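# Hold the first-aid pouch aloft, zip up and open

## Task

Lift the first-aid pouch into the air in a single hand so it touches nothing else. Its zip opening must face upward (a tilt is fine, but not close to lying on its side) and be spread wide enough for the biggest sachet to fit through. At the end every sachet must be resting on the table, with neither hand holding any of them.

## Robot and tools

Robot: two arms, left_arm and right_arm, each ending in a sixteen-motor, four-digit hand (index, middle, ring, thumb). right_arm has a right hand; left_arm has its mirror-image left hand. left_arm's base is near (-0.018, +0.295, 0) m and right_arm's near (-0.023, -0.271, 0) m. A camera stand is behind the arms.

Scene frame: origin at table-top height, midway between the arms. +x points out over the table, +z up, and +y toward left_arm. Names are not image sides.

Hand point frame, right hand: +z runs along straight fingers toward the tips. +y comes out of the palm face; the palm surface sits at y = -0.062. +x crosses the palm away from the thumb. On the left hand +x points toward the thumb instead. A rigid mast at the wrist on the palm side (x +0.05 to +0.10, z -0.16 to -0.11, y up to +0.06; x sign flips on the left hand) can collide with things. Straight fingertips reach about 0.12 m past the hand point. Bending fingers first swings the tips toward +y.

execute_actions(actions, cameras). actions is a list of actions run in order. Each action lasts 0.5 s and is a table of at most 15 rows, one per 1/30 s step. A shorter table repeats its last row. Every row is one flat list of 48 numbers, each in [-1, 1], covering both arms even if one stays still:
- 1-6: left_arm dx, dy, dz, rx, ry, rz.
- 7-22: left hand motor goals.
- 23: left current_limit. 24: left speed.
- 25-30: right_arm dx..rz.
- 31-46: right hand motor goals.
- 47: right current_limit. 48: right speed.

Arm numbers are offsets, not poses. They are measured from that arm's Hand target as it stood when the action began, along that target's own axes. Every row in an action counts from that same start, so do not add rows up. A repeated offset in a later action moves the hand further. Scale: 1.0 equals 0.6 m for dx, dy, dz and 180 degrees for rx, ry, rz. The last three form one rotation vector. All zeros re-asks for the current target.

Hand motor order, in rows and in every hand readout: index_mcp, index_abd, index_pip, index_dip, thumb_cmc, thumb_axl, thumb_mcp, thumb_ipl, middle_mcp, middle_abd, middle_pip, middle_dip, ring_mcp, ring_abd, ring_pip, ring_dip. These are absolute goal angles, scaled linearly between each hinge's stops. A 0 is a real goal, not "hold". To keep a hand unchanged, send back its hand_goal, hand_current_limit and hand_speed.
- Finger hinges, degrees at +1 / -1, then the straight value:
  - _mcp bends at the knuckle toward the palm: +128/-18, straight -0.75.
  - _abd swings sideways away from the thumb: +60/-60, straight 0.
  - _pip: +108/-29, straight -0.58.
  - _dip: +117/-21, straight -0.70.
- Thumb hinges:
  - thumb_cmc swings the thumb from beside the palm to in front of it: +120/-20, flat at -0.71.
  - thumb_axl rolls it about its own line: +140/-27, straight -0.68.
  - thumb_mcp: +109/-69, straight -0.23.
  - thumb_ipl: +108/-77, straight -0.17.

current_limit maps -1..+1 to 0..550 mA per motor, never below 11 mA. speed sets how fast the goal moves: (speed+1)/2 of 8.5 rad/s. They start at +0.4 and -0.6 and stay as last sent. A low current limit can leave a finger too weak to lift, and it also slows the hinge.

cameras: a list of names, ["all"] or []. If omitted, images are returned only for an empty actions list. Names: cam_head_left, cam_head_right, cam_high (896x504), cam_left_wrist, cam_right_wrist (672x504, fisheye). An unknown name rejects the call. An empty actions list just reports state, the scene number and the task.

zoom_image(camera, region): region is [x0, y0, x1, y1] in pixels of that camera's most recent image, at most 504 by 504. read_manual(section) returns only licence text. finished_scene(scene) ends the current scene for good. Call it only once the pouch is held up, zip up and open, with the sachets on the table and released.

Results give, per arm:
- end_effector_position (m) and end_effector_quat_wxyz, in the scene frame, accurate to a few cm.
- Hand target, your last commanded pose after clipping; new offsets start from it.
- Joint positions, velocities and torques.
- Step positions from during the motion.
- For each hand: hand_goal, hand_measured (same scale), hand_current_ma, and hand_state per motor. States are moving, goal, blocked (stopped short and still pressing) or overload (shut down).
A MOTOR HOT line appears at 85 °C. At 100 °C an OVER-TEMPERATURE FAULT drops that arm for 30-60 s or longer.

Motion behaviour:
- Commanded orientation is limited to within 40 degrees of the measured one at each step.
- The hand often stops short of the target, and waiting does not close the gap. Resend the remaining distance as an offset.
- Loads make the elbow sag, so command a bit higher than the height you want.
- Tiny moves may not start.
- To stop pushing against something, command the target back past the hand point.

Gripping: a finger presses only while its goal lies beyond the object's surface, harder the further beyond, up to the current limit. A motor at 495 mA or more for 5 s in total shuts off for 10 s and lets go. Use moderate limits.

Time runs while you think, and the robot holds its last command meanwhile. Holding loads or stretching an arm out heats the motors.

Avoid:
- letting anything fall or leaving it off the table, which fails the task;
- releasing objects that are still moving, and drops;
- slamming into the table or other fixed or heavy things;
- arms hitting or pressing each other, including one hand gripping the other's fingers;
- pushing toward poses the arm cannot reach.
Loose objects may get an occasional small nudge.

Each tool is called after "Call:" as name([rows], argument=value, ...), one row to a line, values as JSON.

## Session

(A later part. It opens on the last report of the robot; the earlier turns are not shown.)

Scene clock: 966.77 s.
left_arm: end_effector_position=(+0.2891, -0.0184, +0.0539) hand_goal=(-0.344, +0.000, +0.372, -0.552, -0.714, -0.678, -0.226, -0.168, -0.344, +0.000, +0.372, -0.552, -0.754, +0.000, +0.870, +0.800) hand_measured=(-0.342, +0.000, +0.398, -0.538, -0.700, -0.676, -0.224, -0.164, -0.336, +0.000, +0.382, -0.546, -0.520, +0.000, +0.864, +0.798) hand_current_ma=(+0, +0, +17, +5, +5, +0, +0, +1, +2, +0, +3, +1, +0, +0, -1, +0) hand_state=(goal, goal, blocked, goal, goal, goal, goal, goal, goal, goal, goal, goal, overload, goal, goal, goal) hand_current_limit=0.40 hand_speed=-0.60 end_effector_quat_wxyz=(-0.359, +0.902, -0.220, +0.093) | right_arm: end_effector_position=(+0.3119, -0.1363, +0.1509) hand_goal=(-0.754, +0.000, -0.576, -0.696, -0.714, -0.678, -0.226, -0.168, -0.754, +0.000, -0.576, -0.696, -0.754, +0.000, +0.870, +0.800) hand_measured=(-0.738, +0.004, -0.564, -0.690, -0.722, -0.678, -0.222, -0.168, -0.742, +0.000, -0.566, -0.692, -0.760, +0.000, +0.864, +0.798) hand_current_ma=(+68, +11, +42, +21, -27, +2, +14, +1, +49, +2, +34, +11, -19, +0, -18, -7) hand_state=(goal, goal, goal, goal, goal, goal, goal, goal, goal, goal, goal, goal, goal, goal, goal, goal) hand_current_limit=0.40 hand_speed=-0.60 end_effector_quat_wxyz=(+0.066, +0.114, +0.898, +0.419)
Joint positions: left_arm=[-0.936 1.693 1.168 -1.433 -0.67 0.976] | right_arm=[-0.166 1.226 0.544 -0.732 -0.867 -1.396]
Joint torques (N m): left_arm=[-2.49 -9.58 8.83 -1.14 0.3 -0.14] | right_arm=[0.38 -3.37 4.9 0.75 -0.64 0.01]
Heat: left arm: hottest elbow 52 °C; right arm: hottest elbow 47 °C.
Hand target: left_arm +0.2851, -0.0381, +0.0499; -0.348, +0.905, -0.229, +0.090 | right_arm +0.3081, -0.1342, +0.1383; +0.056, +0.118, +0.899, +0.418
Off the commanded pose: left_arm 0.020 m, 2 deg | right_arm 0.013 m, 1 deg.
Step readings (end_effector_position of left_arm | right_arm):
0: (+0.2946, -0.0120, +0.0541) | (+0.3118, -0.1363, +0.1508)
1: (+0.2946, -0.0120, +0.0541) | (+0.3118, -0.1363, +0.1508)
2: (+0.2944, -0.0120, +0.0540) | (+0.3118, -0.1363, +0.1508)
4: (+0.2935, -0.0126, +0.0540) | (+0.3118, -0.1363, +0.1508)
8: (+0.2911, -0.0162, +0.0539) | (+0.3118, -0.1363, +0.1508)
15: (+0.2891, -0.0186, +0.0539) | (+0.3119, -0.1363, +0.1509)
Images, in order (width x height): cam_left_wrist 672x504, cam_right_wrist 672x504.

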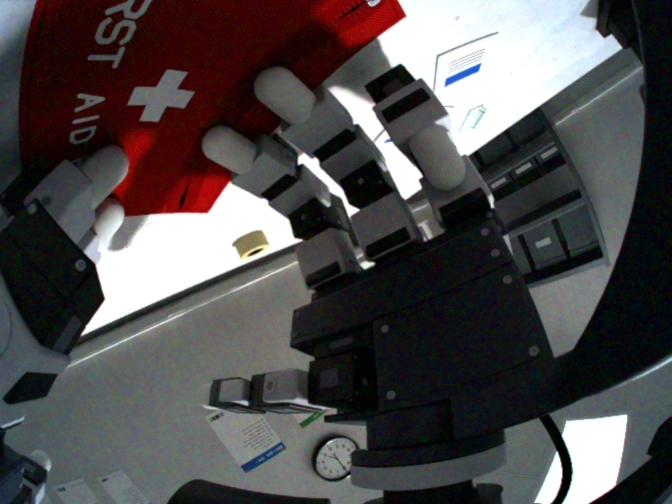

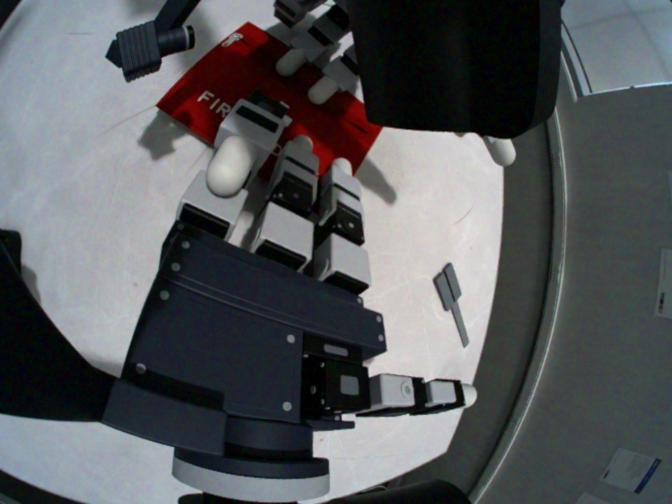

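Call:
execute_actions([
  [[0,-0.026,0.0458,0,0,0,-0.343,0,0.372,-0.551,-0.714,-0.678,-0.226,-0.168,-0.343,0,0.372,-0.551,-0.754,0,0.87,0.8,0.4,-0.6,0,0,0,0,0,0,-0.754,0,-0.576,-0.696,-0.714,-0.678,-0.226,-0.168,-0.754,0,-0.576,-0.696,-0.754,0,0.87,0.8,0.4,-0.6]],
], cameras=["cam_left_wrist","cam_right_wrist"])

Call:
zoom_image(camera="cam_right_wrist", region=[140, 0, 400, 200])

Scene clock: 984.13 s.
left_arm: end_effector_position=(+0.2960, -0.0134, +0.0514) hand_goal=(-0.344, +0.000, +0.372, -0.552, -0.714, -0.678, -0.226, -0.168, -0.344, +0.000, +0.372, -0.552, -0.754, +0.000, +0.870, +0.800) hand_measured=(-0.326, +0.006, +0.416, -0.536, -0.700, -0.676, -0.224, -0.164, -0.324, +0.004, +0.392, -0.540, -0.518, +0.000, +0.864, +0.798) hand_current_ma=(+10, +1, +39, +7, +5, +0, +0, +1, +12, +0, +9, +4, +0, +0, -1, +0) hand_state=(goal, goal, blocked, goal, goal, goal, goal, goal, blocked, goal, goal, goal, overload, goal, goal, goal) hand_current_limit=0.40 hand_speed=-0.60 end_effector_quat_wxyz=(-0.350, +0.905, -0.225, +0.092) | right_arm: end_effector_position=(+0.3119, -0.1363, +0.1509) hand_goal=(-0.754, +0.000, -0.576, -0.696, -0.714, -0.678, -0.226, -0.168, -0.754, +0.000, -0.576, -0.696, -0.754, +0.000, +0.870, +0.800) hand_measured=(-0.738, +0.004, -0.564, -0.690, -0.722, -0.678, -0.222, -0.168, -0.742, +0.000, -0.566, -0.692, -0.760, +0.000, +0.864, +0.798) hand_current_ma=(+64, +11, +42, +21, -27, +2, +14, +1, +49, +1, +34, +11, -19, +0, -18, -7) hand_state=(goal, goal, goal, goal, goal, goal, goal, goal, goal, goal, goal, goal, goal, goal, goal, goal) hand_current_limit=0.40 hand_speed=-0.60 end_effector_quat_wxyz=(+0.066, +0.114, +0.898, +0.419)
Joint positions: left_arm=[-0.909 1.684 1.154 -1.39 -0.667 1.027] | right_arm=[-0.166 1.226 0.544 -0.732 -0.867 -1.396]
Joint torques (N m): left_arm=[0.56 -10.46 5.44 0.5 -0.38 0.1] | right_arm=[0.26 -3.25 4.92 0.75 -0.64 0.01]
Heat: left arm: hottest elbow 53 °C; right arm: hottest elbow 47 °C.
Hand target: left_arm +0.2996, -0.0117, +0.0401; -0.348, +0.905, -0.229, +0.090 | right_arm +0.3081, -0.1342, +0.1383; +0.056, +0.118, +0.899, +0.418
Off the commanded pose: left_arm 0.012 m, 1 deg | right_arm 0.013 m, 1 deg.
Step readings (end_effector_position of left_arm | right_arm):
0: (+0.2891, -0.0184, +0.0539) | (+0.3119, -0.1363, +0.1509)
1: (+0.2891, -0.0184, +0.0539) | (+0.3119, -0.1363, +0.1509)
2: (+0.2891, -0.0184, +0.0539) | (+0.3119, -0.1363, +0.1509)
4: (+0.2907, -0.0188, +0.0536) | (+0.3119, -0.1363, +0.1509)
8: (+0.2942, -0.0145, +0.0514) | (+0.3119, -0.1363, +0.1509)
15: (+0.2959, -0.0133, +0.0514) | (+0.3119, -0.1363, +0.1509)
Images, in order (width x height): cam_left_wrist 672x504, cam_right_wrist 672x504.

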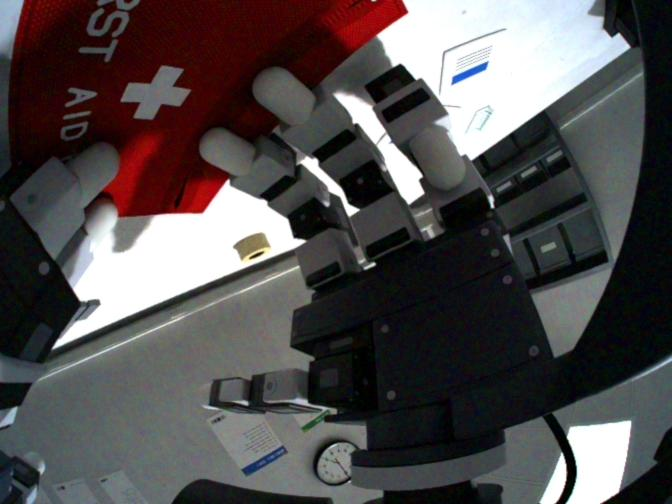

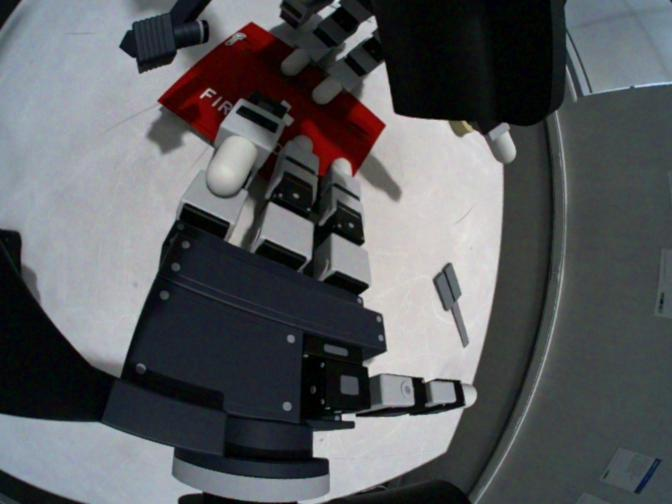

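Scaled by 1.938 from the camera's 672x504 image, which has a finer 960x720 frame.

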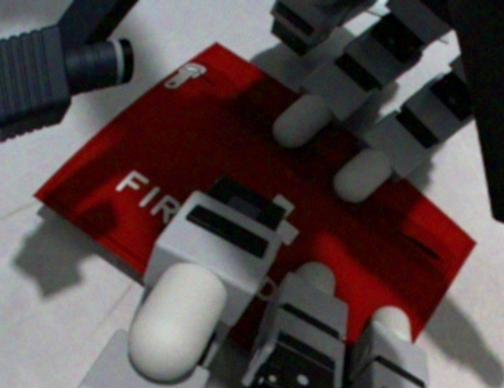

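Call:
execute_actions([
  [[0,-0.0595,-0.0473,0,0,0,-0.343,0,0.372,-0.551,-0.714,-0.678,-0.226,-0.168,-0.343,0,0.372,-0.551,-0.754,0,0.87,0.8,0.4,-0.6,0,0,0,0,0,0,-0.754,0,-0.576,-0.696,-0.714,-0.678,-0.226,-0.168,-0.754,0,-0.576,-0.696,-0.754,0,-0.576,-0.696,0.4,-0.6]],
  [[0,0,0,0,0,0,-0.343,0,0.372,-0.551,-0.714,-0.678,-0.226,-0.168,-0.343,0,0.372,-0.551,-0.754,0,0.87,0.8,0.4,-0.6,0,-0.0153,0.0129,0,0,0,-0.754,0,-0.576,-0.696,-0.714,-0.678,-0.226,-0.168,-0.754,0,-0.576,-0.696,-0.754,0,-0.576,-0.696,0.4,-0.6]],
], cameras=["cam_left_wrist","cam_right_wrist"])

Call:
zoom_image(camera="cam_right_wrist", region=[140, 0, 400, 200])

Call:
zoom_image(camera="cam_left_wrist", region=[0, 0, 400, 260])

Scene clock: 1017.23 s.
left_arm: end_effector_position=(+0.2931, -0.0021, +0.0677) hand_goal=(-0.344, +0.000, +0.372, -0.552, -0.714, -0.678, -0.226, -0.168, -0.344, +0.000, +0.372, -0.552, -0.754, +0.000, +0.870, +0.800) hand_measured=(-0.340, +0.002, +0.374, -0.550, -0.700, -0.676, -0.224, -0.164, -0.340, +0.002, +0.372, -0.550, -0.516, +0.000, +0.864, +0.798) hand_current_ma=(+1, +0, +0, +0, +5, +0, +0, +1, +1, +0, +0, +0, +0, +0, -1, +0) hand_state=(goal, goal, goal, goal, goal, goal, goal, goal, goal, goal, goal, goal, overload, goal, goal, goal) hand_current_limit=0.40 hand_speed=-0.60 end_effector_quat_wxyz=(-0.352, +0.903, -0.233, +0.082) | right_arm: end_effector_position=(+0.3138, -0.1355, +0.1473) hand_goal=(-0.754, +0.000, -0.576, -0.696, -0.714, -0.678, -0.226, -0.168, -0.754, +0.000, -0.576, -0.696, -0.754, +0.000, -0.576, -0.696) hand_measured=(-0.732, +0.004, -0.562, -0.688, -0.722, -0.678, -0.222, -0.168, -0.730, +0.000, -0.560, -0.690, -0.738, +0.000, -0.544, -0.678) hand_current_ma=(+95, +11, +51, +26, -28, +2, +14, +1, +102, +1, +63, +21, +67, +0, +128, +73) hand_state=(blocked, goal, goal, goal, goal, goal, goal, goal, blocked, goal, goal, goal, goal, goal, blocked, goal) hand_current_limit=0.40 hand_speed=-0.60 end_effector_quat_wxyz=(+0.072, +0.110, +0.894, +0.429)
Joint positions: left_arm=[-0.894 1.645 1.154 -1.43 -0.665 1.059] | right_arm=[-0.166 1.249 0.534 -0.686 -0.888 -1.396]
Joint torques (N m): left_arm=[0.62 -12.57 9.28 -1.7 -0.61 0.05] | right_arm=[0.26 -2.84 4.3 0.77 -0.24 0]
Heat: left arm: hottest elbow 47 °C; right arm: hottest elbow 46 °C.
Hand target: left_arm +0.3030, -0.0052, +0.0852; -0.348, +0.905, -0.229, +0.090 | right_arm +0.3080, -0.1341, +0.1263; +0.055, +0.118, +0.899, +0.418
Off the commanded pose: left_arm 0.020 m, 1 deg | right_arm 0.022 m, 2 deg.
Step readings (end_effector_position of left_arm | right_arm):
0: (+0.2960, -0.0134, +0.0514) | (+0.3119, -0.1363, +0.1509)
1: (+0.2960, -0.0134, +0.0516) | (+0.3119, -0.1363, +0.1509)
2: (+0.2962, -0.0133, +0.0523) | (+0.3119, -0.1363, +0.1509)
4: (+0.2971, -0.0122, +0.0546) | (+0.3119, -0.1363, +0.1509)
8: (+0.2951, -0.0058, +0.0616) | (+0.3119, -0.1363, +0.1509)
15: (+0.2932, -0.0029, +0.0677) | (+0.3119, -0.1363, +0.1509)
16: (+0.2931, -0.0028, +0.0677) | (+0.3119, -0.1363, +0.1509)
17: (+0.2929, -0.0025, +0.0677) | (+0.3122, -0.1363, +0.1506)
19: (+0.2930, -0.0024, +0.0677) | (+0.3125, -0.1361, +0.1494)
23: (+0.2930, -0.0024, +0.0677) | (+0.3126, -0.1354, +0.1478)
30: (+0.2931, -0.0021, +0.0677) | (+0.3130, -0.1352, +0.1474)
Images, in order (width x height): cam_left_wrist 672x504, cam_right_wrist 672x504.

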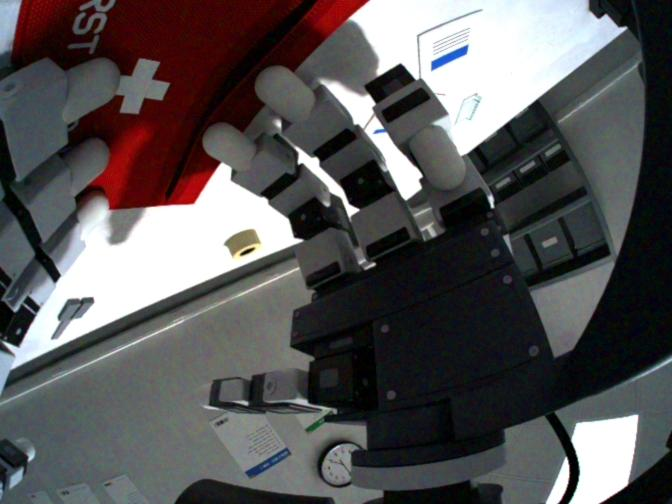

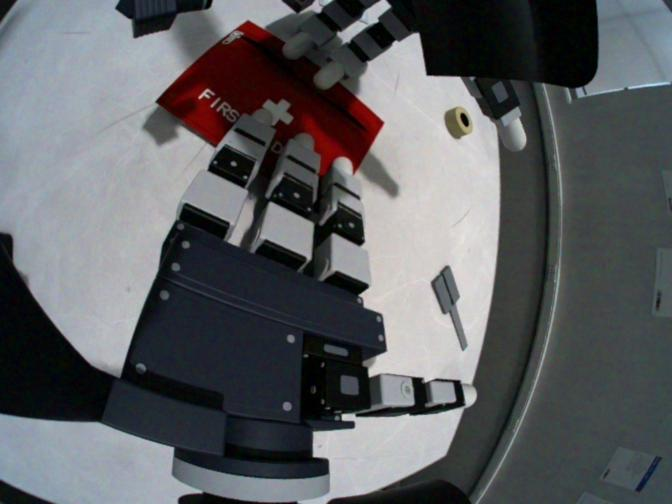

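Scaled by 1.938 from the camera's 672x504 image, which has a finer 960x720 frame.

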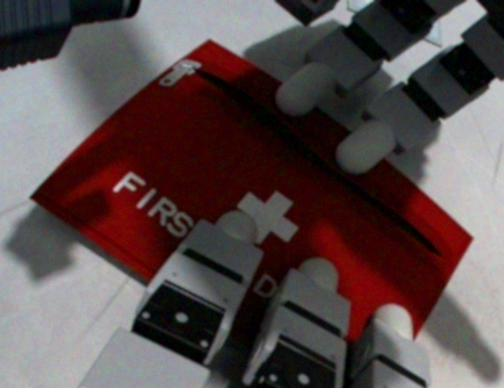

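Scaled by 1.260 from the camera's 672x504 image, which has a finer 960x720 frame.

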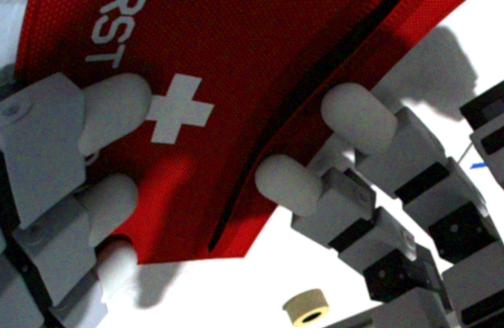

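Call:
execute_actions([
  [[-0.0135,0.0503,0.051,0,0,0,-0.343,0,0.372,-0.551,-0.714,-0.678,-0.226,-0.168,-0.343,0,0.372,-0.551,-0.754,0,0.87,0.8,0.4,-0.6,0,0,0,0,0,0,-0.754,0,-0.576,-0.696,-0.714,-0.678,-0.226,-0.168,-0.754,0,-0.576,-0.696,-0.754,0,-0.576,-0.696,0.4,-0.6]],
], cameras=["cam_left_wrist","cam_right_wrist"])

Call:
zoom_image(camera="cam_right_wrist", region=[140, 0, 400, 200])

Call:
zoom_image(camera="cam_left_wrist", region=[0, 0, 400, 260])

Scene clock: 1031.20 s.
left_arm: end_effector_position=(+0.2954, -0.0035, +0.0527) hand_goal=(-0.344, +0.000, +0.372, -0.552, -0.714, -0.678, -0.226, -0.168, -0.344, +0.000, +0.372, -0.552, -0.754, +0.000, +0.870, +0.800) hand_measured=(-0.328, +0.002, +0.400, -0.538, -0.702, -0.676, -0.224, -0.164, -0.332, +0.002, +0.386, -0.542, -0.514, +0.000, +0.864, +0.798) hand_current_ma=(+8, +0, +18, +5, +4, +0, +0, +1, +4, +0, +5, +3, +0, +0, -1, +0) hand_state=(goal, goal, blocked, goal, goal, goal, goal, goal, goal, goal, goal, goal, overload, goal, goal, goal) hand_current_limit=0.40 hand_speed=-0.60 end_effector_quat_wxyz=(-0.345, +0.906, -0.225, +0.093) | right_arm: end_effector_position=(+0.3138, -0.1355, +0.1473) hand_goal=(-0.754, +0.000, -0.576, -0.696, -0.714, -0.678, -0.226, -0.168, -0.754, +0.000, -0.576, -0.696, -0.754, +0.000, -0.576, -0.696) hand_measured=(-0.732, +0.004, -0.562, -0.688, -0.722, -0.678, -0.222, -0.168, -0.730, +0.000, -0.560, -0.690, -0.738, +0.000, -0.544, -0.678) hand_current_ma=(+95, +11, +51, +26, -28, +2, +14, +1, +102, +1, +63, +21, +67, +0, +128, +72) hand_state=(blocked, goal, goal, goal, goal, goal, goal, goal, blocked, goal, goal, goal, goal, goal, blocked, goal) hand_current_limit=0.40 hand_speed=-0.60 end_effector_quat_wxyz=(+0.072, +0.110, +0.894, +0.429)
Joint positions: left_arm=[-0.893 1.655 1.123 -1.366 -0.667 1.048] | right_arm=[-0.166 1.249 0.534 -0.686 -0.888 -1.396]
Joint torques (N m): left_arm=[-0.62 -9.88 5.72 0.13 -0.42 -0.09] | right_arm=[0.32 -3.02 4.29 0.76 -0.23 -0.01]
Heat: left arm: hottest elbow 48 °C; right arm: hottest elbow 45 °C.
Hand target: left_arm +0.2951, -0.0029, +0.0421; -0.348, +0.905, -0.229, +0.090 | right_arm +0.3080, -0.1341, +0.1263; +0.055, +0.118, +0.899, +0.418
Off the commanded pose: left_arm 0.010 m, 1 deg | right_arm 0.022 m, 2 deg.
Step readings (end_effector_position of left_arm | right_arm):
0: (+0.2931, -0.0021, +0.0677) | (+0.3138, -0.1355, +0.1473)
1: (+0.2931, -0.0021, +0.0677) | (+0.3138, -0.1355, +0.1473)
2: (+0.2931, -0.0021, +0.0677) | (+0.3138, -0.1355, +0.1473)
4: (+0.2945, -0.0038, +0.0654) | (+0.3138, -0.1355, +0.1473)
8: (+0.2946, -0.0028, +0.0542) | (+0.3138, -0.1355, +0.1473)
15: (+0.2952, -0.0032, +0.0527) | (+0.3138, -0.1355, +0.1473)
Images, in order (width x height): cam_left_wrist 672x504, cam_right_wrist 672x504.

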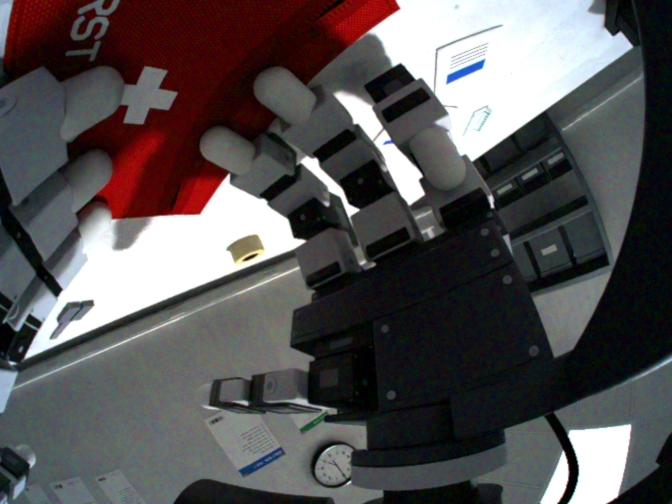

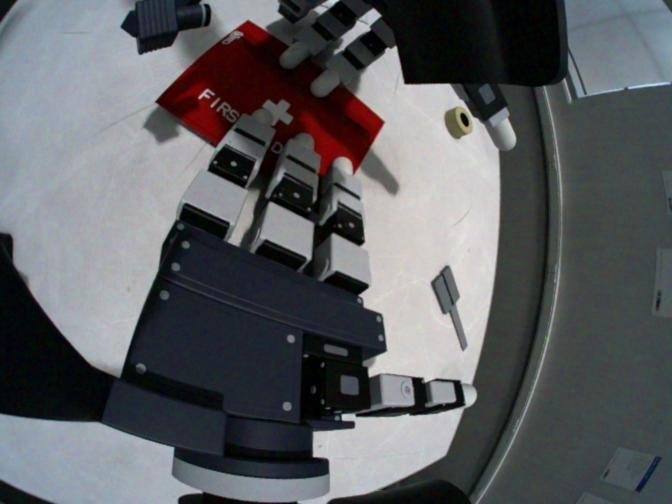

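Scaled by 1.938 from the camera's 672x504 image, which has a finer 960x720 frame.

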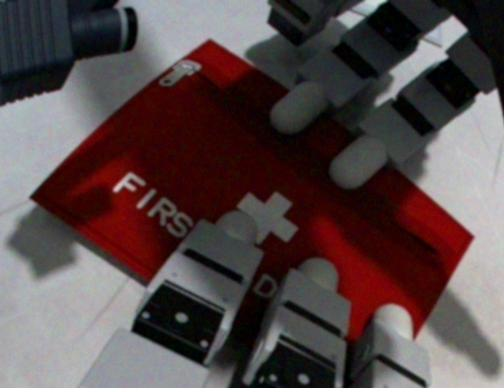

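Scaled by 1.260 from the camera's 672x504 image, which has a finer 960x720 frame.

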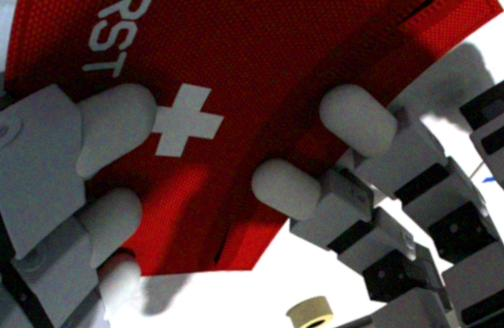

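Call:
execute_actions([
  [[0,0.0223,-0.0201,0,0,0,-0.343,0,0.372,-0.551,-0.714,-0.678,-0.226,-0.168,-0.343,0,0.372,-0.551,-0.754,0,0.87,0.80,0.4,-0.6,0,0,0,0,0,0,-0.754,0,-0.576,-0.696,-0.714,-0.678,-0.226,-0.168,-0.754,0,-0.576,-0.696,-0.754,0,-0.576,-0.696,0.4,-0.6]],
], cameras=["cam_left_wrist","cam_right_wrist"])

Scene clock: 1067.33 s.
left_arm: end_effector_position=(+0.2928, -0.0053, +0.0516) hand_goal=(-0.344, +0.000, +0.372, -0.552, -0.714, -0.678, -0.226, -0.168, -0.344, +0.000, +0.372, -0.552, -0.754, +0.000, +0.870, +0.800) hand_measured=(-0.328, +0.002, +0.406, -0.536, -0.702, -0.676, -0.224, -0.164, -0.330, +0.002, +0.394, -0.538, -0.514, +0.000, +0.864, +0.798) hand_current_ma=(+8, +0, +25, +7, +4, +0, +0, +1, +6, +0, +12, +6, +0, +0, -1, +0) hand_state=(goal, goal, blocked, goal, goal, goal, goal, goal, goal, goal, blocked, goal, overload, goal, goal, goal) hand_current_limit=0.40 hand_speed=-0.60 end_effector_quat_wxyz=(-0.352, +0.905, -0.219, +0.099) | right_arm: end_effector_position=(+0.3138, -0.1355, +0.1473) hand_goal=(-0.754, +0.000, -0.576, -0.696, -0.714, -0.678, -0.226, -0.168, -0.754, +0.000, -0.576, -0.696, -0.754, +0.000, -0.576, -0.696) hand_measured=(-0.732, +0.004, -0.562, -0.688, -0.722, -0.678, -0.222, -0.168, -0.730, +0.000, -0.560, -0.690, -0.738, +0.000, -0.544, -0.678) hand_current_ma=(+95, +11, +51, +26, -28, +2, +14, +1, +102, +1, +63, +21, +67, +0, +128, +69) hand_state=(blocked, goal, goal, goal, goal, goal, goal, goal, blocked, goal, goal, goal, goal, goal, blocked, goal) hand_current_limit=0.40 hand_speed=-0.60 end_effector_quat_wxyz=(+0.072, +0.110, +0.894, +0.429)
Joint positions: left_arm=[-0.909 1.661 1.123 -1.38 -0.678 1.012] | right_arm=[-0.166 1.249 0.534 -0.686 -0.888 -1.396]
Joint torques (N m): left_arm=[-2.32 -8.76 7.77 -1.1 0.14 -0.16] | right_arm=[0.32 -2.9 4.3 0.77 -0.23 0]
Heat: left arm: hottest elbow 46 °C; right arm: hottest elbow 44 °C.
Hand target: left_arm +0.2864, -0.0188, +0.0421; -0.348, +0.905, -0.229, +0.090 | right_arm +0.3080, -0.1341, +0.1263; +0.055, +0.118, +0.899, +0.418
Off the commanded pose: left_arm 0.018 m, 2 deg | right_arm 0.022 m, 2 deg.
Step readings (end_effector_position of left_arm | right_arm):
0: (+0.2954, -0.0035, +0.0527) | (+0.3138, -0.1355, +0.1473)
1: (+0.2954, -0.0035, +0.0527) | (+0.3138, -0.1355, +0.1473)
2: (+0.2954, -0.0035, +0.0527) | (+0.3138, -0.1355, +0.1473)
4: (+0.2948, -0.0033, +0.0523) | (+0.3138, -0.1355, +0.1473)
8: (+0.2935, -0.0043, +0.0516) | (+0.3138, -0.1355, +0.1473)
15: (+0.2925, -0.0052, +0.0516) | (+0.3138, -0.1355, +0.1473)
Images, in order (width x height): cam_left_wrist 672x504, cam_right_wrist 672x504.

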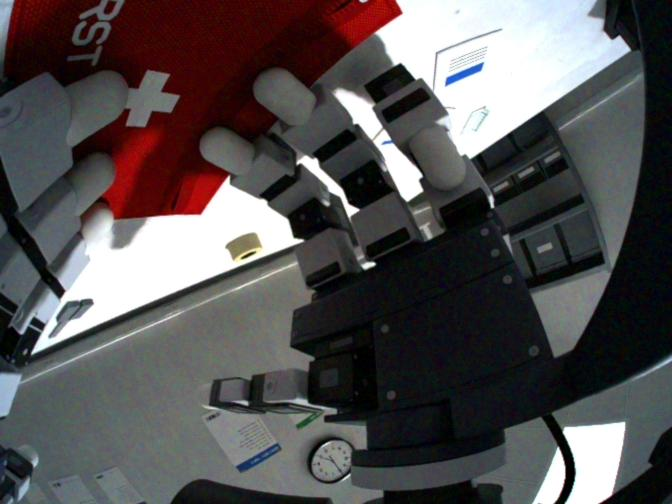

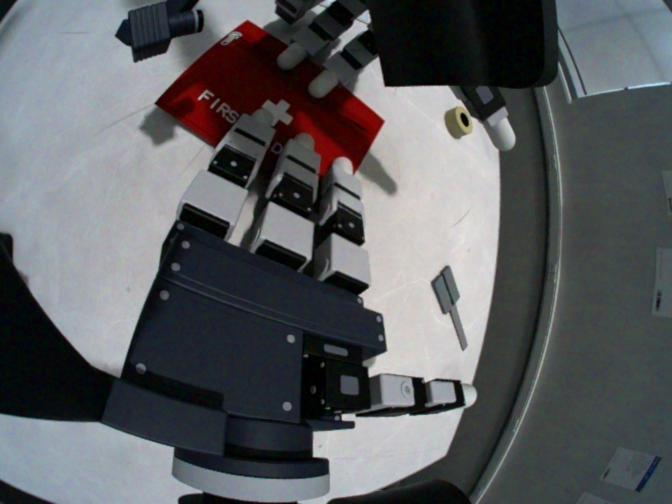

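Call:
execute_actions([
  [[0,0.0223,-0.0201,0,0,0,-0.343,0,0.372,-0.551,-0.714,-0.678,-0.226,-0.168,-0.343,0,0.372,-0.551,-0.754,0,0.87,0.80,0.4,-0.6,0,0,0,0,0,0,-0.754,0,-0.576,-0.696,-0.714,-0.678,-0.226,-0.168,-0.754,0,-0.576,-0.696,-0.754,0,-0.576,-0.696,0.4,-0.6]],
], cameras=["cam_left_wrist","cam_right_wrist"])

Call:
zoom_image(camera="cam_right_wrist", region=[140, 0, 400, 200])

Call:
zoom_image(camera="cam_left_wrist", region=[20, 0, 420, 260])

Scene clock: 1075.67 s.
left_arm: end_effector_position=(+0.2866, -0.0136, +0.0520) hand_goal=(-0.344, +0.000, +0.372, -0.552, -0.714, -0.678, -0.226, -0.168, -0.344, +0.000, +0.372, -0.552, -0.754, +0.000, +0.870, +0.800) hand_measured=(-0.342, +0.002, +0.410, -0.532, -0.702, -0.676, -0.224, -0.164, -0.334, +0.002, +0.394, -0.538, -0.512, +0.000, +0.864, +0.798) hand_current_ma=(+0, +0, +30, +9, +4, +0, +0, +1, +3, +0, +12, +6, +0, +0, -1, +0) hand_state=(goal, goal, blocked, goal, goal, goal, goal, goal, goal, goal, blocked, goal, overload, goal, goal, goal) hand_current_limit=0.40 hand_speed=-0.60 end_effector_quat_wxyz=(-0.359, +0.903, -0.215, +0.098) | right_arm: end_effector_position=(+0.3138, -0.1355, +0.1473) hand_goal=(-0.754, +0.000, -0.576, -0.696, -0.714, -0.678, -0.226, -0.168, -0.754, +0.000, -0.576, -0.696, -0.754, +0.000, -0.576, -0.696) hand_measured=(-0.732, +0.004, -0.562, -0.688, -0.722, -0.678, -0.222, -0.168, -0.730, +0.000, -0.560, -0.690, -0.738, +0.000, -0.548, -0.682) hand_current_ma=(+95, +11, +51, +26, -28, +2, +14, +1, +99, +1, +63, +21, +67, +0, +110, +53) hand_state=(blocked, goal, goal, goal, goal, goal, goal, goal, blocked, goal, goal, goal, goal, goal, blocked, goal) hand_current_limit=0.40 hand_speed=-0.60 end_effector_quat_wxyz=(+0.072, +0.110, +0.894, +0.429)
Joint positions: left_arm=[-0.938 1.68 1.143 -1.418 -0.676 0.964] | right_arm=[-0.166 1.249 0.534 -0.686 -0.888 -1.396]
Joint torques (N m): left_arm=[-3.08 -8.59 8.35 -0.91 0.69 -0.12] | right_arm=[0.32 -2.9 4.3 0.77 -0.23 0]
Heat: left arm: hottest elbow 46 °C; right arm: hottest elbow 44 °C.
Hand target: left_arm +0.2778, -0.0347, +0.0421; -0.348, +0.905, -0.229, +0.090 | right_arm +0.3080, -0.1341, +0.1263; +0.055, +0.118, +0.899, +0.418
Off the commanded pose: left_arm 0.025 m, 2 deg | right_arm 0.022 m, 2 deg.
Step readings (end_effector_position of left_arm | right_arm):
0: (+0.2928, -0.0053, +0.0516) | (+0.3138, -0.1355, +0.1473)
1: (+0.2925, -0.0050, +0.0516) | (+0.3138, -0.1355, +0.1473)
2: (+0.2924, -0.0053, +0.0515) | (+0.3138, -0.1355, +0.1473)
4: (+0.2907, -0.0070, +0.0515) | (+0.3138, -0.1355, +0.1473)
8: (+0.2871, -0.0128, +0.0517) | (+0.3138, -0.1355, +0.1473)
15: (+0.2864, -0.0135, +0.0520) | (+0.3138, -0.1355, +0.1473)
Images, in order (width x height): cam_left_wrist 672x504, cam_right_wrist 672x504.

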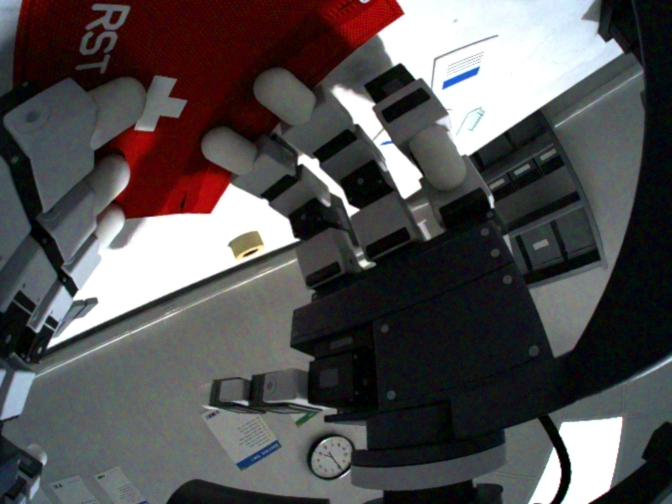

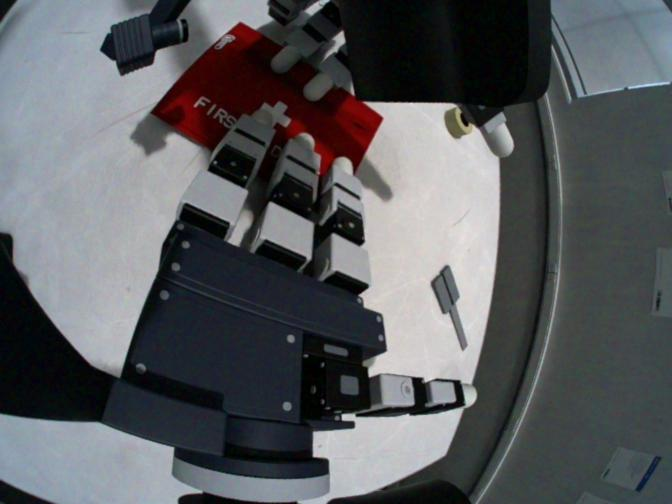

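Scaled by 1.938 from the camera's 672x504 image, which has a finer 960x720 frame.

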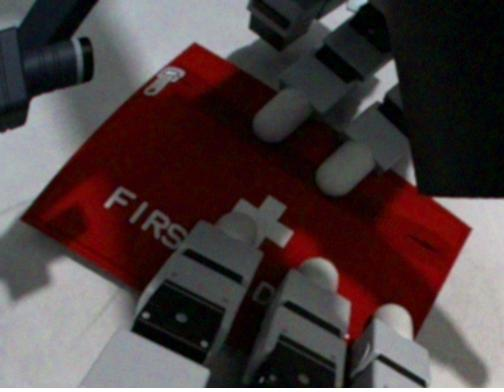

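Scaled by 1.260 from the camera's 672x504 image, which has a finer 960x720 frame.

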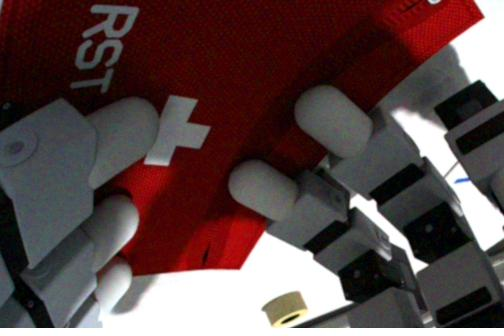

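Call:
execute_actions([
  [[0,-0.0295,-0.0328,0,0,0,-0.343,0,0.372,-0.551,-0.714,-0.678,-0.226,-0.168,-0.343,0,0.372,-0.551,-0.754,0,0.87,0.80,0.4,-0.6,0,0,0,0,0,0,-0.754,0,-0.576,-0.696,-0.714,-0.678,-0.226,-0.168,-0.754,0,-0.576,-0.696,-0.754,0,-0.576,-0.696,0.4,-0.6],[0,-0.0591,-0.0656,0,0,0,-0.343,0,0.372,-0.551,-0.714,-0.678,-0.226,-0.168,-0.343,0,0.372,-0.551,-0.754,0,0.87,0.80,0.4,-0.6,0,0,0,0,0,0,-0.754,0,-0.576,-0.696,-0.714,-0.678,-0.226,-0.168,-0.754,0,-0.576,-0.696,-0.754,0,-0.576,-0.696,0.4,-0.6],[0,-0.0591,-0.0656,0,0,0,-0.343,0,0.372,-0.551,-0.714,-0.678,-0.226,-0.168,-0.343,0,0.372,-0.551,-0.754,0,0.87,0.80,0.4,-0.6,0,0,0,0,0,0,-0.754,0,-0.576,-0.696,-0.714,-0.678,-0.226,-0.168,-0.754,0,-0.576,-0.696,-0.754,0,-0.576,-0.696,0.4,-0.6],[0.001,-0.08,-0.045,0,0,0,-0.343,0,0.372,-0.551,-0.714,-0.678,-0.226,-0.168,-0.343,0,0.372,-0.551,-0.754,0,0.87,0.80,0.4,-0.6,0,0,0,0,0,0,-0.754,0,-0.576,-0.696,-0.714,-0.678,-0.226,-0.168,-0.754,0,-0.576,-0.696,-0.754,0,-0.576,-0.696,0.4,-0.6],[0.001,-0.122,-0.009,0,0,0,-0.343,0,0.372,-0.551,-0.714,-0.678,-0.226,-0.168,-0.343,0,0.372,-0.551,-0.754,0,0.87,0.80,0.4,-0.6,0,0,0,0,0,0,-0.754,0,-0.576,-0.696,-0.714,-0.678,-0.226,-0.168,-0.754,0,-0.576,-0.696,-0.754,0,-0.576,-0.696,0.4,-0.6]],
  [[0,0,0,0,0,0,-0.343,0,0.372,-0.551,-0.714,-0.678,-0.226,-0.168,-0.343,0,0.372,-0.551,-0.754,0,0.87,0.80,0.4,-0.6,0,0,0,0,0,0,-0.754,0,-0.576,-0.696,-0.714,-0.678,-0.226,-0.168,-0.754,0,-0.576,-0.696,-0.754,0,-0.576,-0.696,0.4,-0.6]],
], cameras=["cam_left_wrist","cam_right_wrist"])

Call:
zoom_image(camera="cam_right_wrist", region=[140, 0, 400, 200])

Call:
zoom_image(camera="cam_left_wrist", region=[20, 0, 420, 260])

Scene clock: 1120.53 s.
left_arm: end_effector_position=(+0.2993, +0.0094, +0.0895) hand_goal=(-0.344, +0.000, +0.372, -0.552, -0.714, -0.678, -0.226, -0.168, -0.344, +0.000, +0.372, -0.552, -0.754, +0.000, +0.870, +0.800) hand_measured=(-0.344, +0.000, +0.372, -0.550, -0.702, -0.676, -0.224, -0.164, -0.342, +0.002, +0.372, -0.550, -0.504, +0.000, +0.864, +0.798) hand_current_ma=(+0, +0, +0, +0, +4, +0, +0, +1, +0, +0, +0, +0, +0, +0, -1, +0) hand_state=(goal, goal, goal, goal, goal, goal, goal, goal, goal, goal, goal, goal, overload, goal, goal, goal) hand_current_limit=0.40 hand_speed=-0.60 end_effector_quat_wxyz=(-0.347, +0.906, -0.226, +0.085) | right_arm: end_effector_position=(+0.3138, -0.1355, +0.1473) hand_goal=(-0.754, +0.000, -0.576, -0.696, -0.714, -0.678, -0.226, -0.168, -0.754, +0.000, -0.576, -0.696, -0.754, +0.000, -0.576, -0.696) hand_measured=(-0.732, +0.004, -0.562, -0.688, -0.722, -0.678, -0.222, -0.168, -0.730, +0.000, -0.560, -0.690, -0.738, +0.000, -0.548, -0.682) hand_current_ma=(+95, +11, +51, +26, -28, +2, +14, +1, +99, +1, +63, +21, +67, +0, +110, +53) hand_state=(blocked, goal, goal, goal, goal, goal, goal, goal, blocked, goal, goal, goal, goal, goal, blocked, goal) hand_current_limit=0.40 hand_speed=-0.60 end_effector_quat_wxyz=(+0.072, +0.110, +0.894, +0.429)
Joint positions: left_arm=[-0.864 1.597 1.16 -1.455 -0.669 1.084] | right_arm=[-0.166 1.249 0.534 -0.686 -0.888 -1.396]
Joint torques (N m): left_arm=[-0.09 -11.58 7.46 -0.73 -0.77 0.07] | right_arm=[0.38 -2.9 4.31 0.77 -0.23 0.01]
Heat: left arm: hottest elbow 47 °C; right arm: hottest elbow 44 °C.
Hand target: left_arm +0.3024, +0.0096, +0.0953; -0.348, +0.905, -0.229, +0.090 | right_arm +0.3080, -0.1341, +0.1263; +0.055, +0.118, +0.899, +0.418
Off the commanded pose: left_arm 0.006 m, 1 deg | right_arm 0.022 m, 2 deg.
Step readings (end_effector_position of left_arm | right_arm):
0: (+0.2866, -0.0136, +0.0520) | (+0.3138, -0.1355, +0.1473)
1: (+0.2864, -0.0133, +0.0521) | (+0.3138, -0.1355, +0.1473)
2: (+0.2862, -0.0134, +0.0528) | (+0.3138, -0.1355, +0.1473)
4: (+0.2845, -0.0141, +0.0555) | (+0.3138, -0.1355, +0.1473)
8: (+0.2839, -0.0105, +0.0646) | (+0.3138, -0.1355, +0.1473)
15: (+0.2970, +0.0037, +0.0888) | (+0.3138, -0.1355, +0.1473)
16: (+0.2984, +0.0056, +0.0897) | (+0.3138, -0.1355, +0.1473)
17: (+0.2997, +0.0075, +0.0898) | (+0.3138, -0.1355, +0.1473)
19: (+0.3005, +0.0091, +0.0897) | (+0.3138, -0.1355, +0.1473)
23: (+0.2998, +0.0093, +0.0896) | (+0.3138, -0.1355, +0.1473)
30: (+0.2995, +0.0094, +0.0895) | (+0.3138, -0.1355, +0.1473)
Images, in order (width x height): cam_left_wrist 672x504, cam_right_wrist 672x504.

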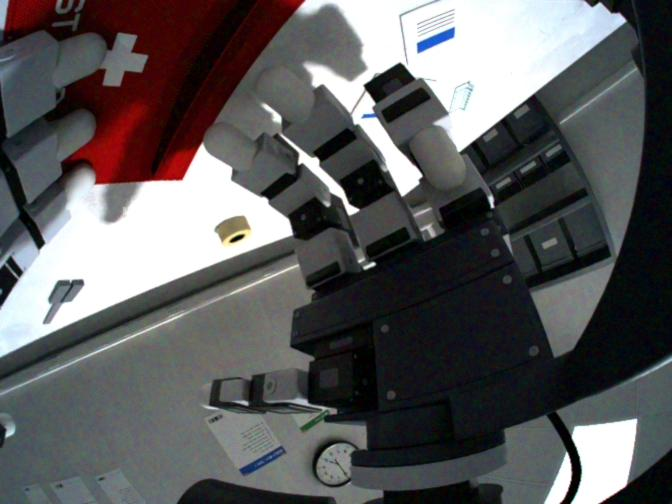

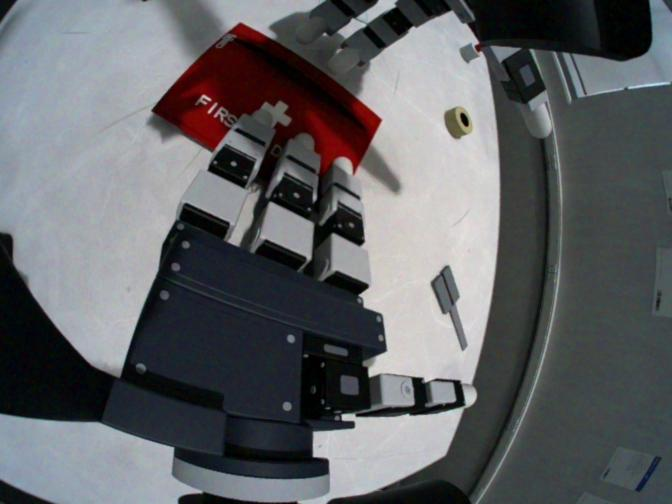

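Scaled by 1.938 from the camera's 672x504 image, which has a finer 960x720 frame.

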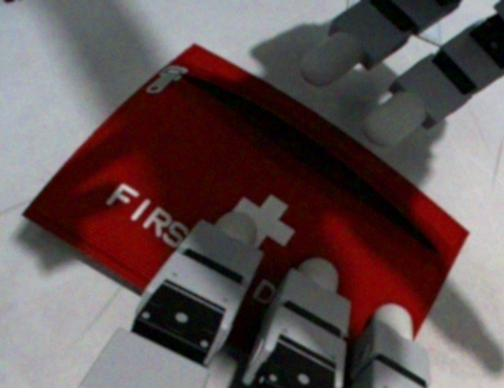

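Scaled by 1.260 from the camera's 672x504 image, which has a finer 960x720 frame.

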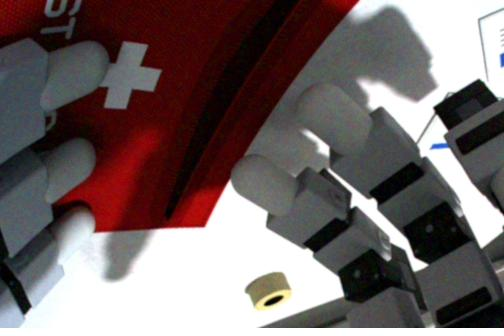

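Call:
execute_actions([
  [[-0.0075,0.0242,-0.0217,0,-0.052,-0.0578,-0.343,0,0.372,-0.551,-0.714,-0.678,-0.226,-0.168,-0.343,0,0.372,-0.551,-0.754,0,0.87,0.80,0.4,-0.6,0,0,0,0,0,0,-0.754,0,-0.576,-0.696,-0.714,-0.678,-0.226,-0.168,-0.754,0,-0.576,-0.696,-0.754,0,-0.576,-0.696,0.4,-0.6]],
], cameras=["cam_left_wrist","cam_right_wrist"])

Call:
zoom_image(camera="cam_right_wrist", region=[140, 0, 400, 200])

Call:
zoom_image(camera="cam_left_wrist", region=[20, 0, 420, 260])

Scene clock: 1173.63 s.
left_arm: end_effector_position=(+0.2826, +0.0071, +0.0827) hand_goal=(-0.344, +0.000, +0.372, -0.552, -0.714, -0.678, -0.226, -0.168, -0.344, +0.000, +0.372, -0.552, -0.754, +0.000, +0.870, +0.800) hand_measured=(-0.344, +0.000, +0.372, -0.550, -0.702, -0.676, -0.224, -0.164, -0.342, +0.002, +0.372, -0.550, -0.502, +0.000, +0.864, +0.798) hand_current_ma=(+0, +0, +0, +0, +4, +0, +0, +1, +0, +0, +0, +0, +0, +0, -1, +0) hand_state=(goal, goal, goal, goal, goal, goal, goal, goal, goal, goal, goal, goal, overload, goal, goal, goal) hand_current_limit=0.40 hand_speed=-0.60 end_effector_quat_wxyz=(-0.360, +0.924, -0.124, +0.038) | right_arm: end_effector_position=(+0.3138, -0.1355, +0.1473) hand_goal=(-0.754, +0.000, -0.576, -0.696, -0.714, -0.678, -0.226, -0.168, -0.754, +0.000, -0.576, -0.696, -0.754, +0.000, -0.576, -0.696) hand_measured=(-0.732, +0.004, -0.562, -0.688, -0.722, -0.678, -0.222, -0.168, -0.730, +0.000, -0.560, -0.690, -0.738, +0.000, -0.548, -0.682) hand_current_ma=(+95, +11, +51, +26, -28, +2, +14, +1, +99, +1, +63, +21, +67, +0, +110, +53) hand_state=(blocked, goal, goal, goal, goal, goal, goal, goal, blocked, goal, goal, goal, goal, goal, blocked, goal) hand_current_limit=0.40 hand_speed=-0.60 end_effector_quat_wxyz=(+0.072, +0.110, +0.894, +0.429)
Joint positions: left_arm=[-0.893 1.659 1.202 -1.622 -0.564 0.794] | right_arm=[-0.166 1.249 0.534 -0.686 -0.888 -1.396]
Joint torques (N m): left_arm=[-1.26 -10.99 9.83 -2.14 -0.17 -0.28] | right_arm=[0.26 -2.84 4.3 0.79 -0.24 0.01]
Heat: left arm: hottest elbow 47 °C; right arm: hottest elbow 43 °C.
Hand target: left_arm +0.2891, -0.0053, +0.0950; -0.356, +0.926, -0.117, +0.047 | right_arm +0.3080, -0.1341, +0.1263; +0.055, +0.118, +0.899, +0.418
Off the commanded pose: left_arm 0.019 m, 1 deg | right_arm 0.022 m, 2 deg.
Step readings (end_effector_position of left_arm | right_arm):
0: (+0.2993, +0.0094, +0.0895) | (+0.3138, -0.1355, +0.1473)
1: (+0.2993, +0.0094, +0.0895) | (+0.3138, -0.1355, +0.1473)
2: (+0.2978, +0.0093, +0.0889) | (+0.3138, -0.1355, +0.1473)
4: (+0.2902, +0.0111, +0.0877) | (+0.3138, -0.1355, +0.1473)
8: (+0.2793, +0.0134, +0.0821) | (+0.3138, -0.1355, +0.1473)
15: (+0.2797, +0.0083, +0.0795) | (+0.3138, -0.1355, +0.1473)
Images, in order (width x height): cam_left_wrist 672x504, cam_right_wrist 672x504.

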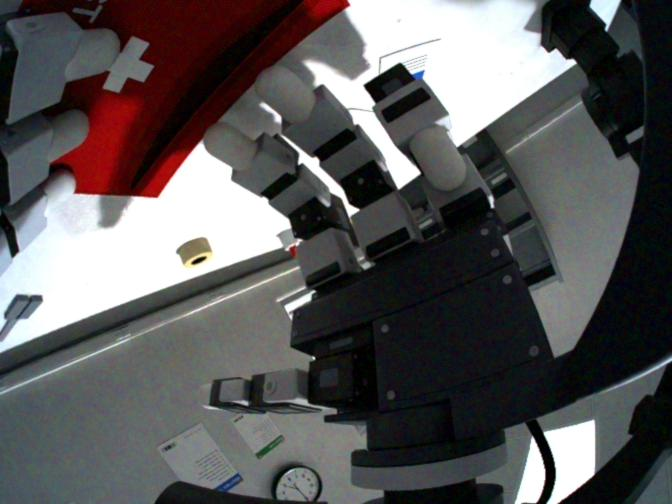

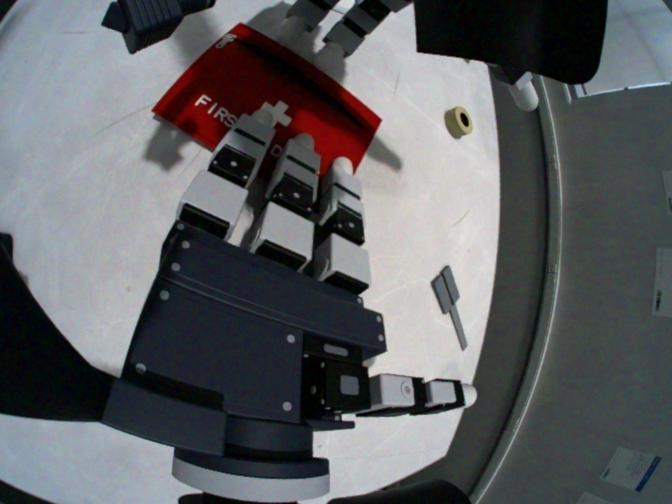

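Scaled by 1.938 from the camera's 672x504 image, which has a finer 960x720 frame.

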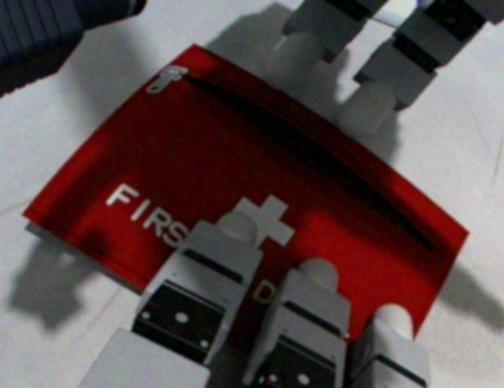

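Scaled by 1.260 from the camera's 672x504 image, which has a finer 960x720 frame.

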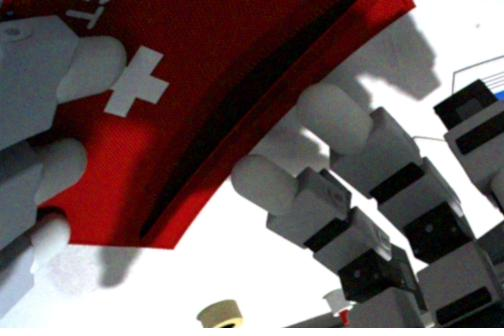

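Call:
execute_actions([
  [[0.0212,0.0215,-0.0194,0,0,0,-0.343,0,0.372,-0.551,-0.714,-0.678,-0.226,-0.168,-0.343,0,0.372,-0.551,-0.754,0,0.87,0.80,0.4,-0.6,0,0,0,0,0,0,-0.754,0,-0.576,-0.696,-0.714,-0.678,-0.226,-0.168,-0.754,0,-0.576,-0.696,-0.754,0,-0.576,-0.696,0.4,-0.6]],
], cameras=["cam_left_wrist","cam_right_wrist"])

Call:
zoom_image(camera="cam_right_wrist", region=[140, 0, 400, 200])

Call:
zoom_image(camera="cam_left_wrist", region=[20, 0, 420, 260])

Scene clock: 1259.30 s.
left_arm: end_effector_position=(+0.2915, -0.0120, +0.0820) hand_goal=(-0.344, +0.000, +0.372, -0.552, -0.714, -0.678, -0.226, -0.168, -0.344, +0.000, +0.372, -0.552, -0.754, +0.000, +0.870, +0.800) hand_measured=(-0.344, +0.000, +0.372, -0.550, -0.702, -0.676, -0.224, -0.164, -0.342, +0.002, +0.372, -0.550, -0.502, +0.000, +0.864, +0.798) hand_current_ma=(+0, +0, +0, +0, +4, +0, +0, +1, +0, +0, +0, +0, +0, +0, -1, +0) hand_state=(goal, goal, goal, goal, goal, goal, goal, goal, goal, goal, goal, goal, overload, goal, goal, goal) hand_current_limit=0.40 hand_speed=-0.60 end_effector_quat_wxyz=(-0.361, +0.924, -0.123, +0.037) | right_arm: end_effector_position=(+0.3138, -0.1355, +0.1473) hand_goal=(-0.754, +0.000, -0.576, -0.696, -0.714, -0.678, -0.226, -0.168, -0.754, +0.000, -0.576, -0.696, -0.754, +0.000, -0.576, -0.696) hand_measured=(-0.732, +0.004, -0.562, -0.688, -0.722, -0.678, -0.222, -0.168, -0.730, +0.000, -0.560, -0.690, -0.738, +0.000, -0.548, -0.682) hand_current_ma=(+95, +11, +51, +26, -28, +2, +14, +1, +99, +1, +63, +21, +67, +0, +110, +53) hand_state=(blocked, goal, goal, goal, goal, goal, goal, goal, blocked, goal, goal, goal, goal, goal, blocked, goal) hand_current_limit=0.40 hand_speed=-0.60 end_effector_quat_wxyz=(+0.072, +0.110, +0.894, +0.429)
Joint positions: left_arm=[-0.905 1.712 1.269 -1.646 -0.558 0.778] | right_arm=[-0.166 1.249 0.534 -0.686 -0.888 -1.396]
Joint torques (N m): left_arm=[-1.38 -11.81 10.03 -2.19 -0.18 -0.28] | right_arm=[0.32 -2.9 4.29 0.77 -0.23 0]
Heat: left arm: hottest elbow 55 °C; right arm: hottest elbow 42 °C.
Hand target: left_arm +0.2971, -0.0254, +0.0951; -0.356, +0.926, -0.117, +0.047 | right_arm +0.3080, -0.1341, +0.1263; +0.055, +0.118, +0.899, +0.418
Off the commanded pose: left_arm 0.019 m, 1 deg | right_arm 0.022 m, 2 deg.
Step readings (end_effector_position of left_arm | right_arm):
0: (+0.2826, +0.0071, +0.0827) | (+0.3138, -0.1355, +0.1473)
1: (+0.2827, +0.0069, +0.0828) | (+0.3138, -0.1355, +0.1473)
2: (+0.2827, +0.0064, +0.0830) | (+0.3138, -0.1355, +0.1473)
4: (+0.2844, +0.0023, +0.0837) | (+0.3138, -0.1355, +0.1473)
8: (+0.2916, -0.0096, +0.0835) | (+0.3138, -0.1355, +0.1473)
15: (+0.2920, -0.0119, +0.0819) | (+0.3138, -0.1355, +0.1473)
Images, in order (width x height): cam_left_wrist 672x504, cam_right_wrist 672x504.

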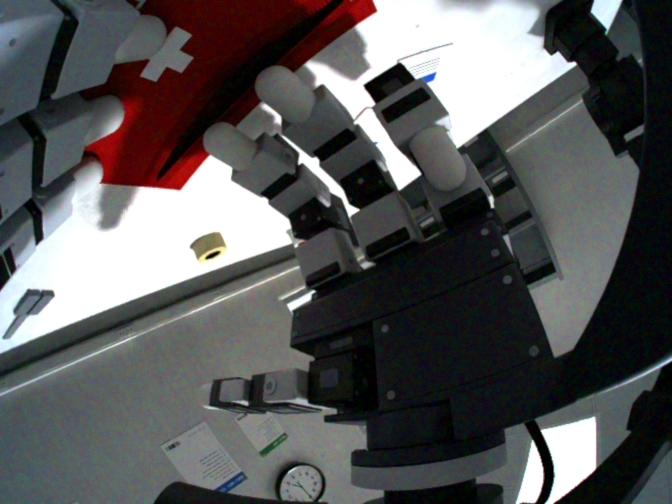

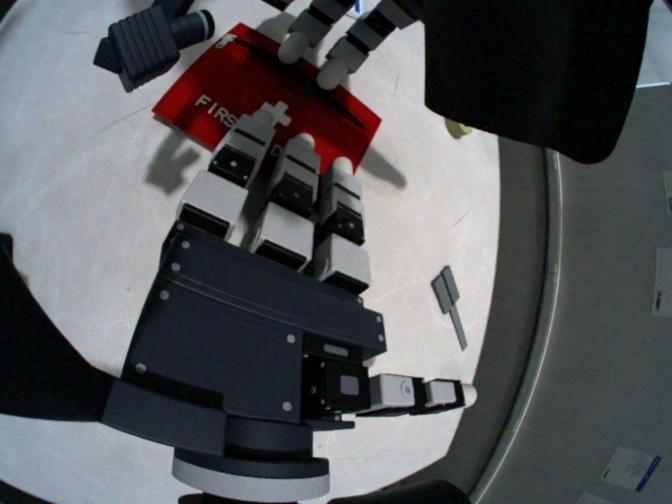

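Scaled by 1.938 from the camera's 672x504 image, which has a finer 960x720 frame.

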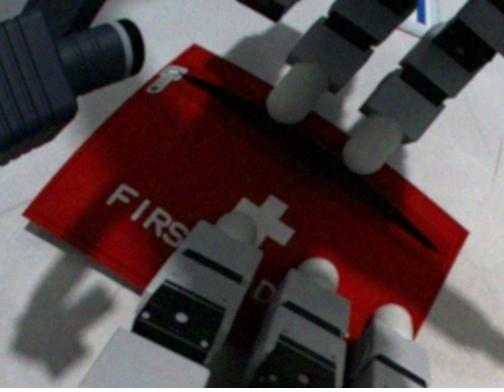

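Scaled by 1.260 from the camera's 672x504 image, which has a finer 960x720 frame.

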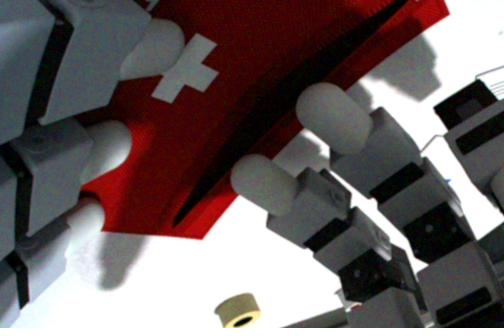

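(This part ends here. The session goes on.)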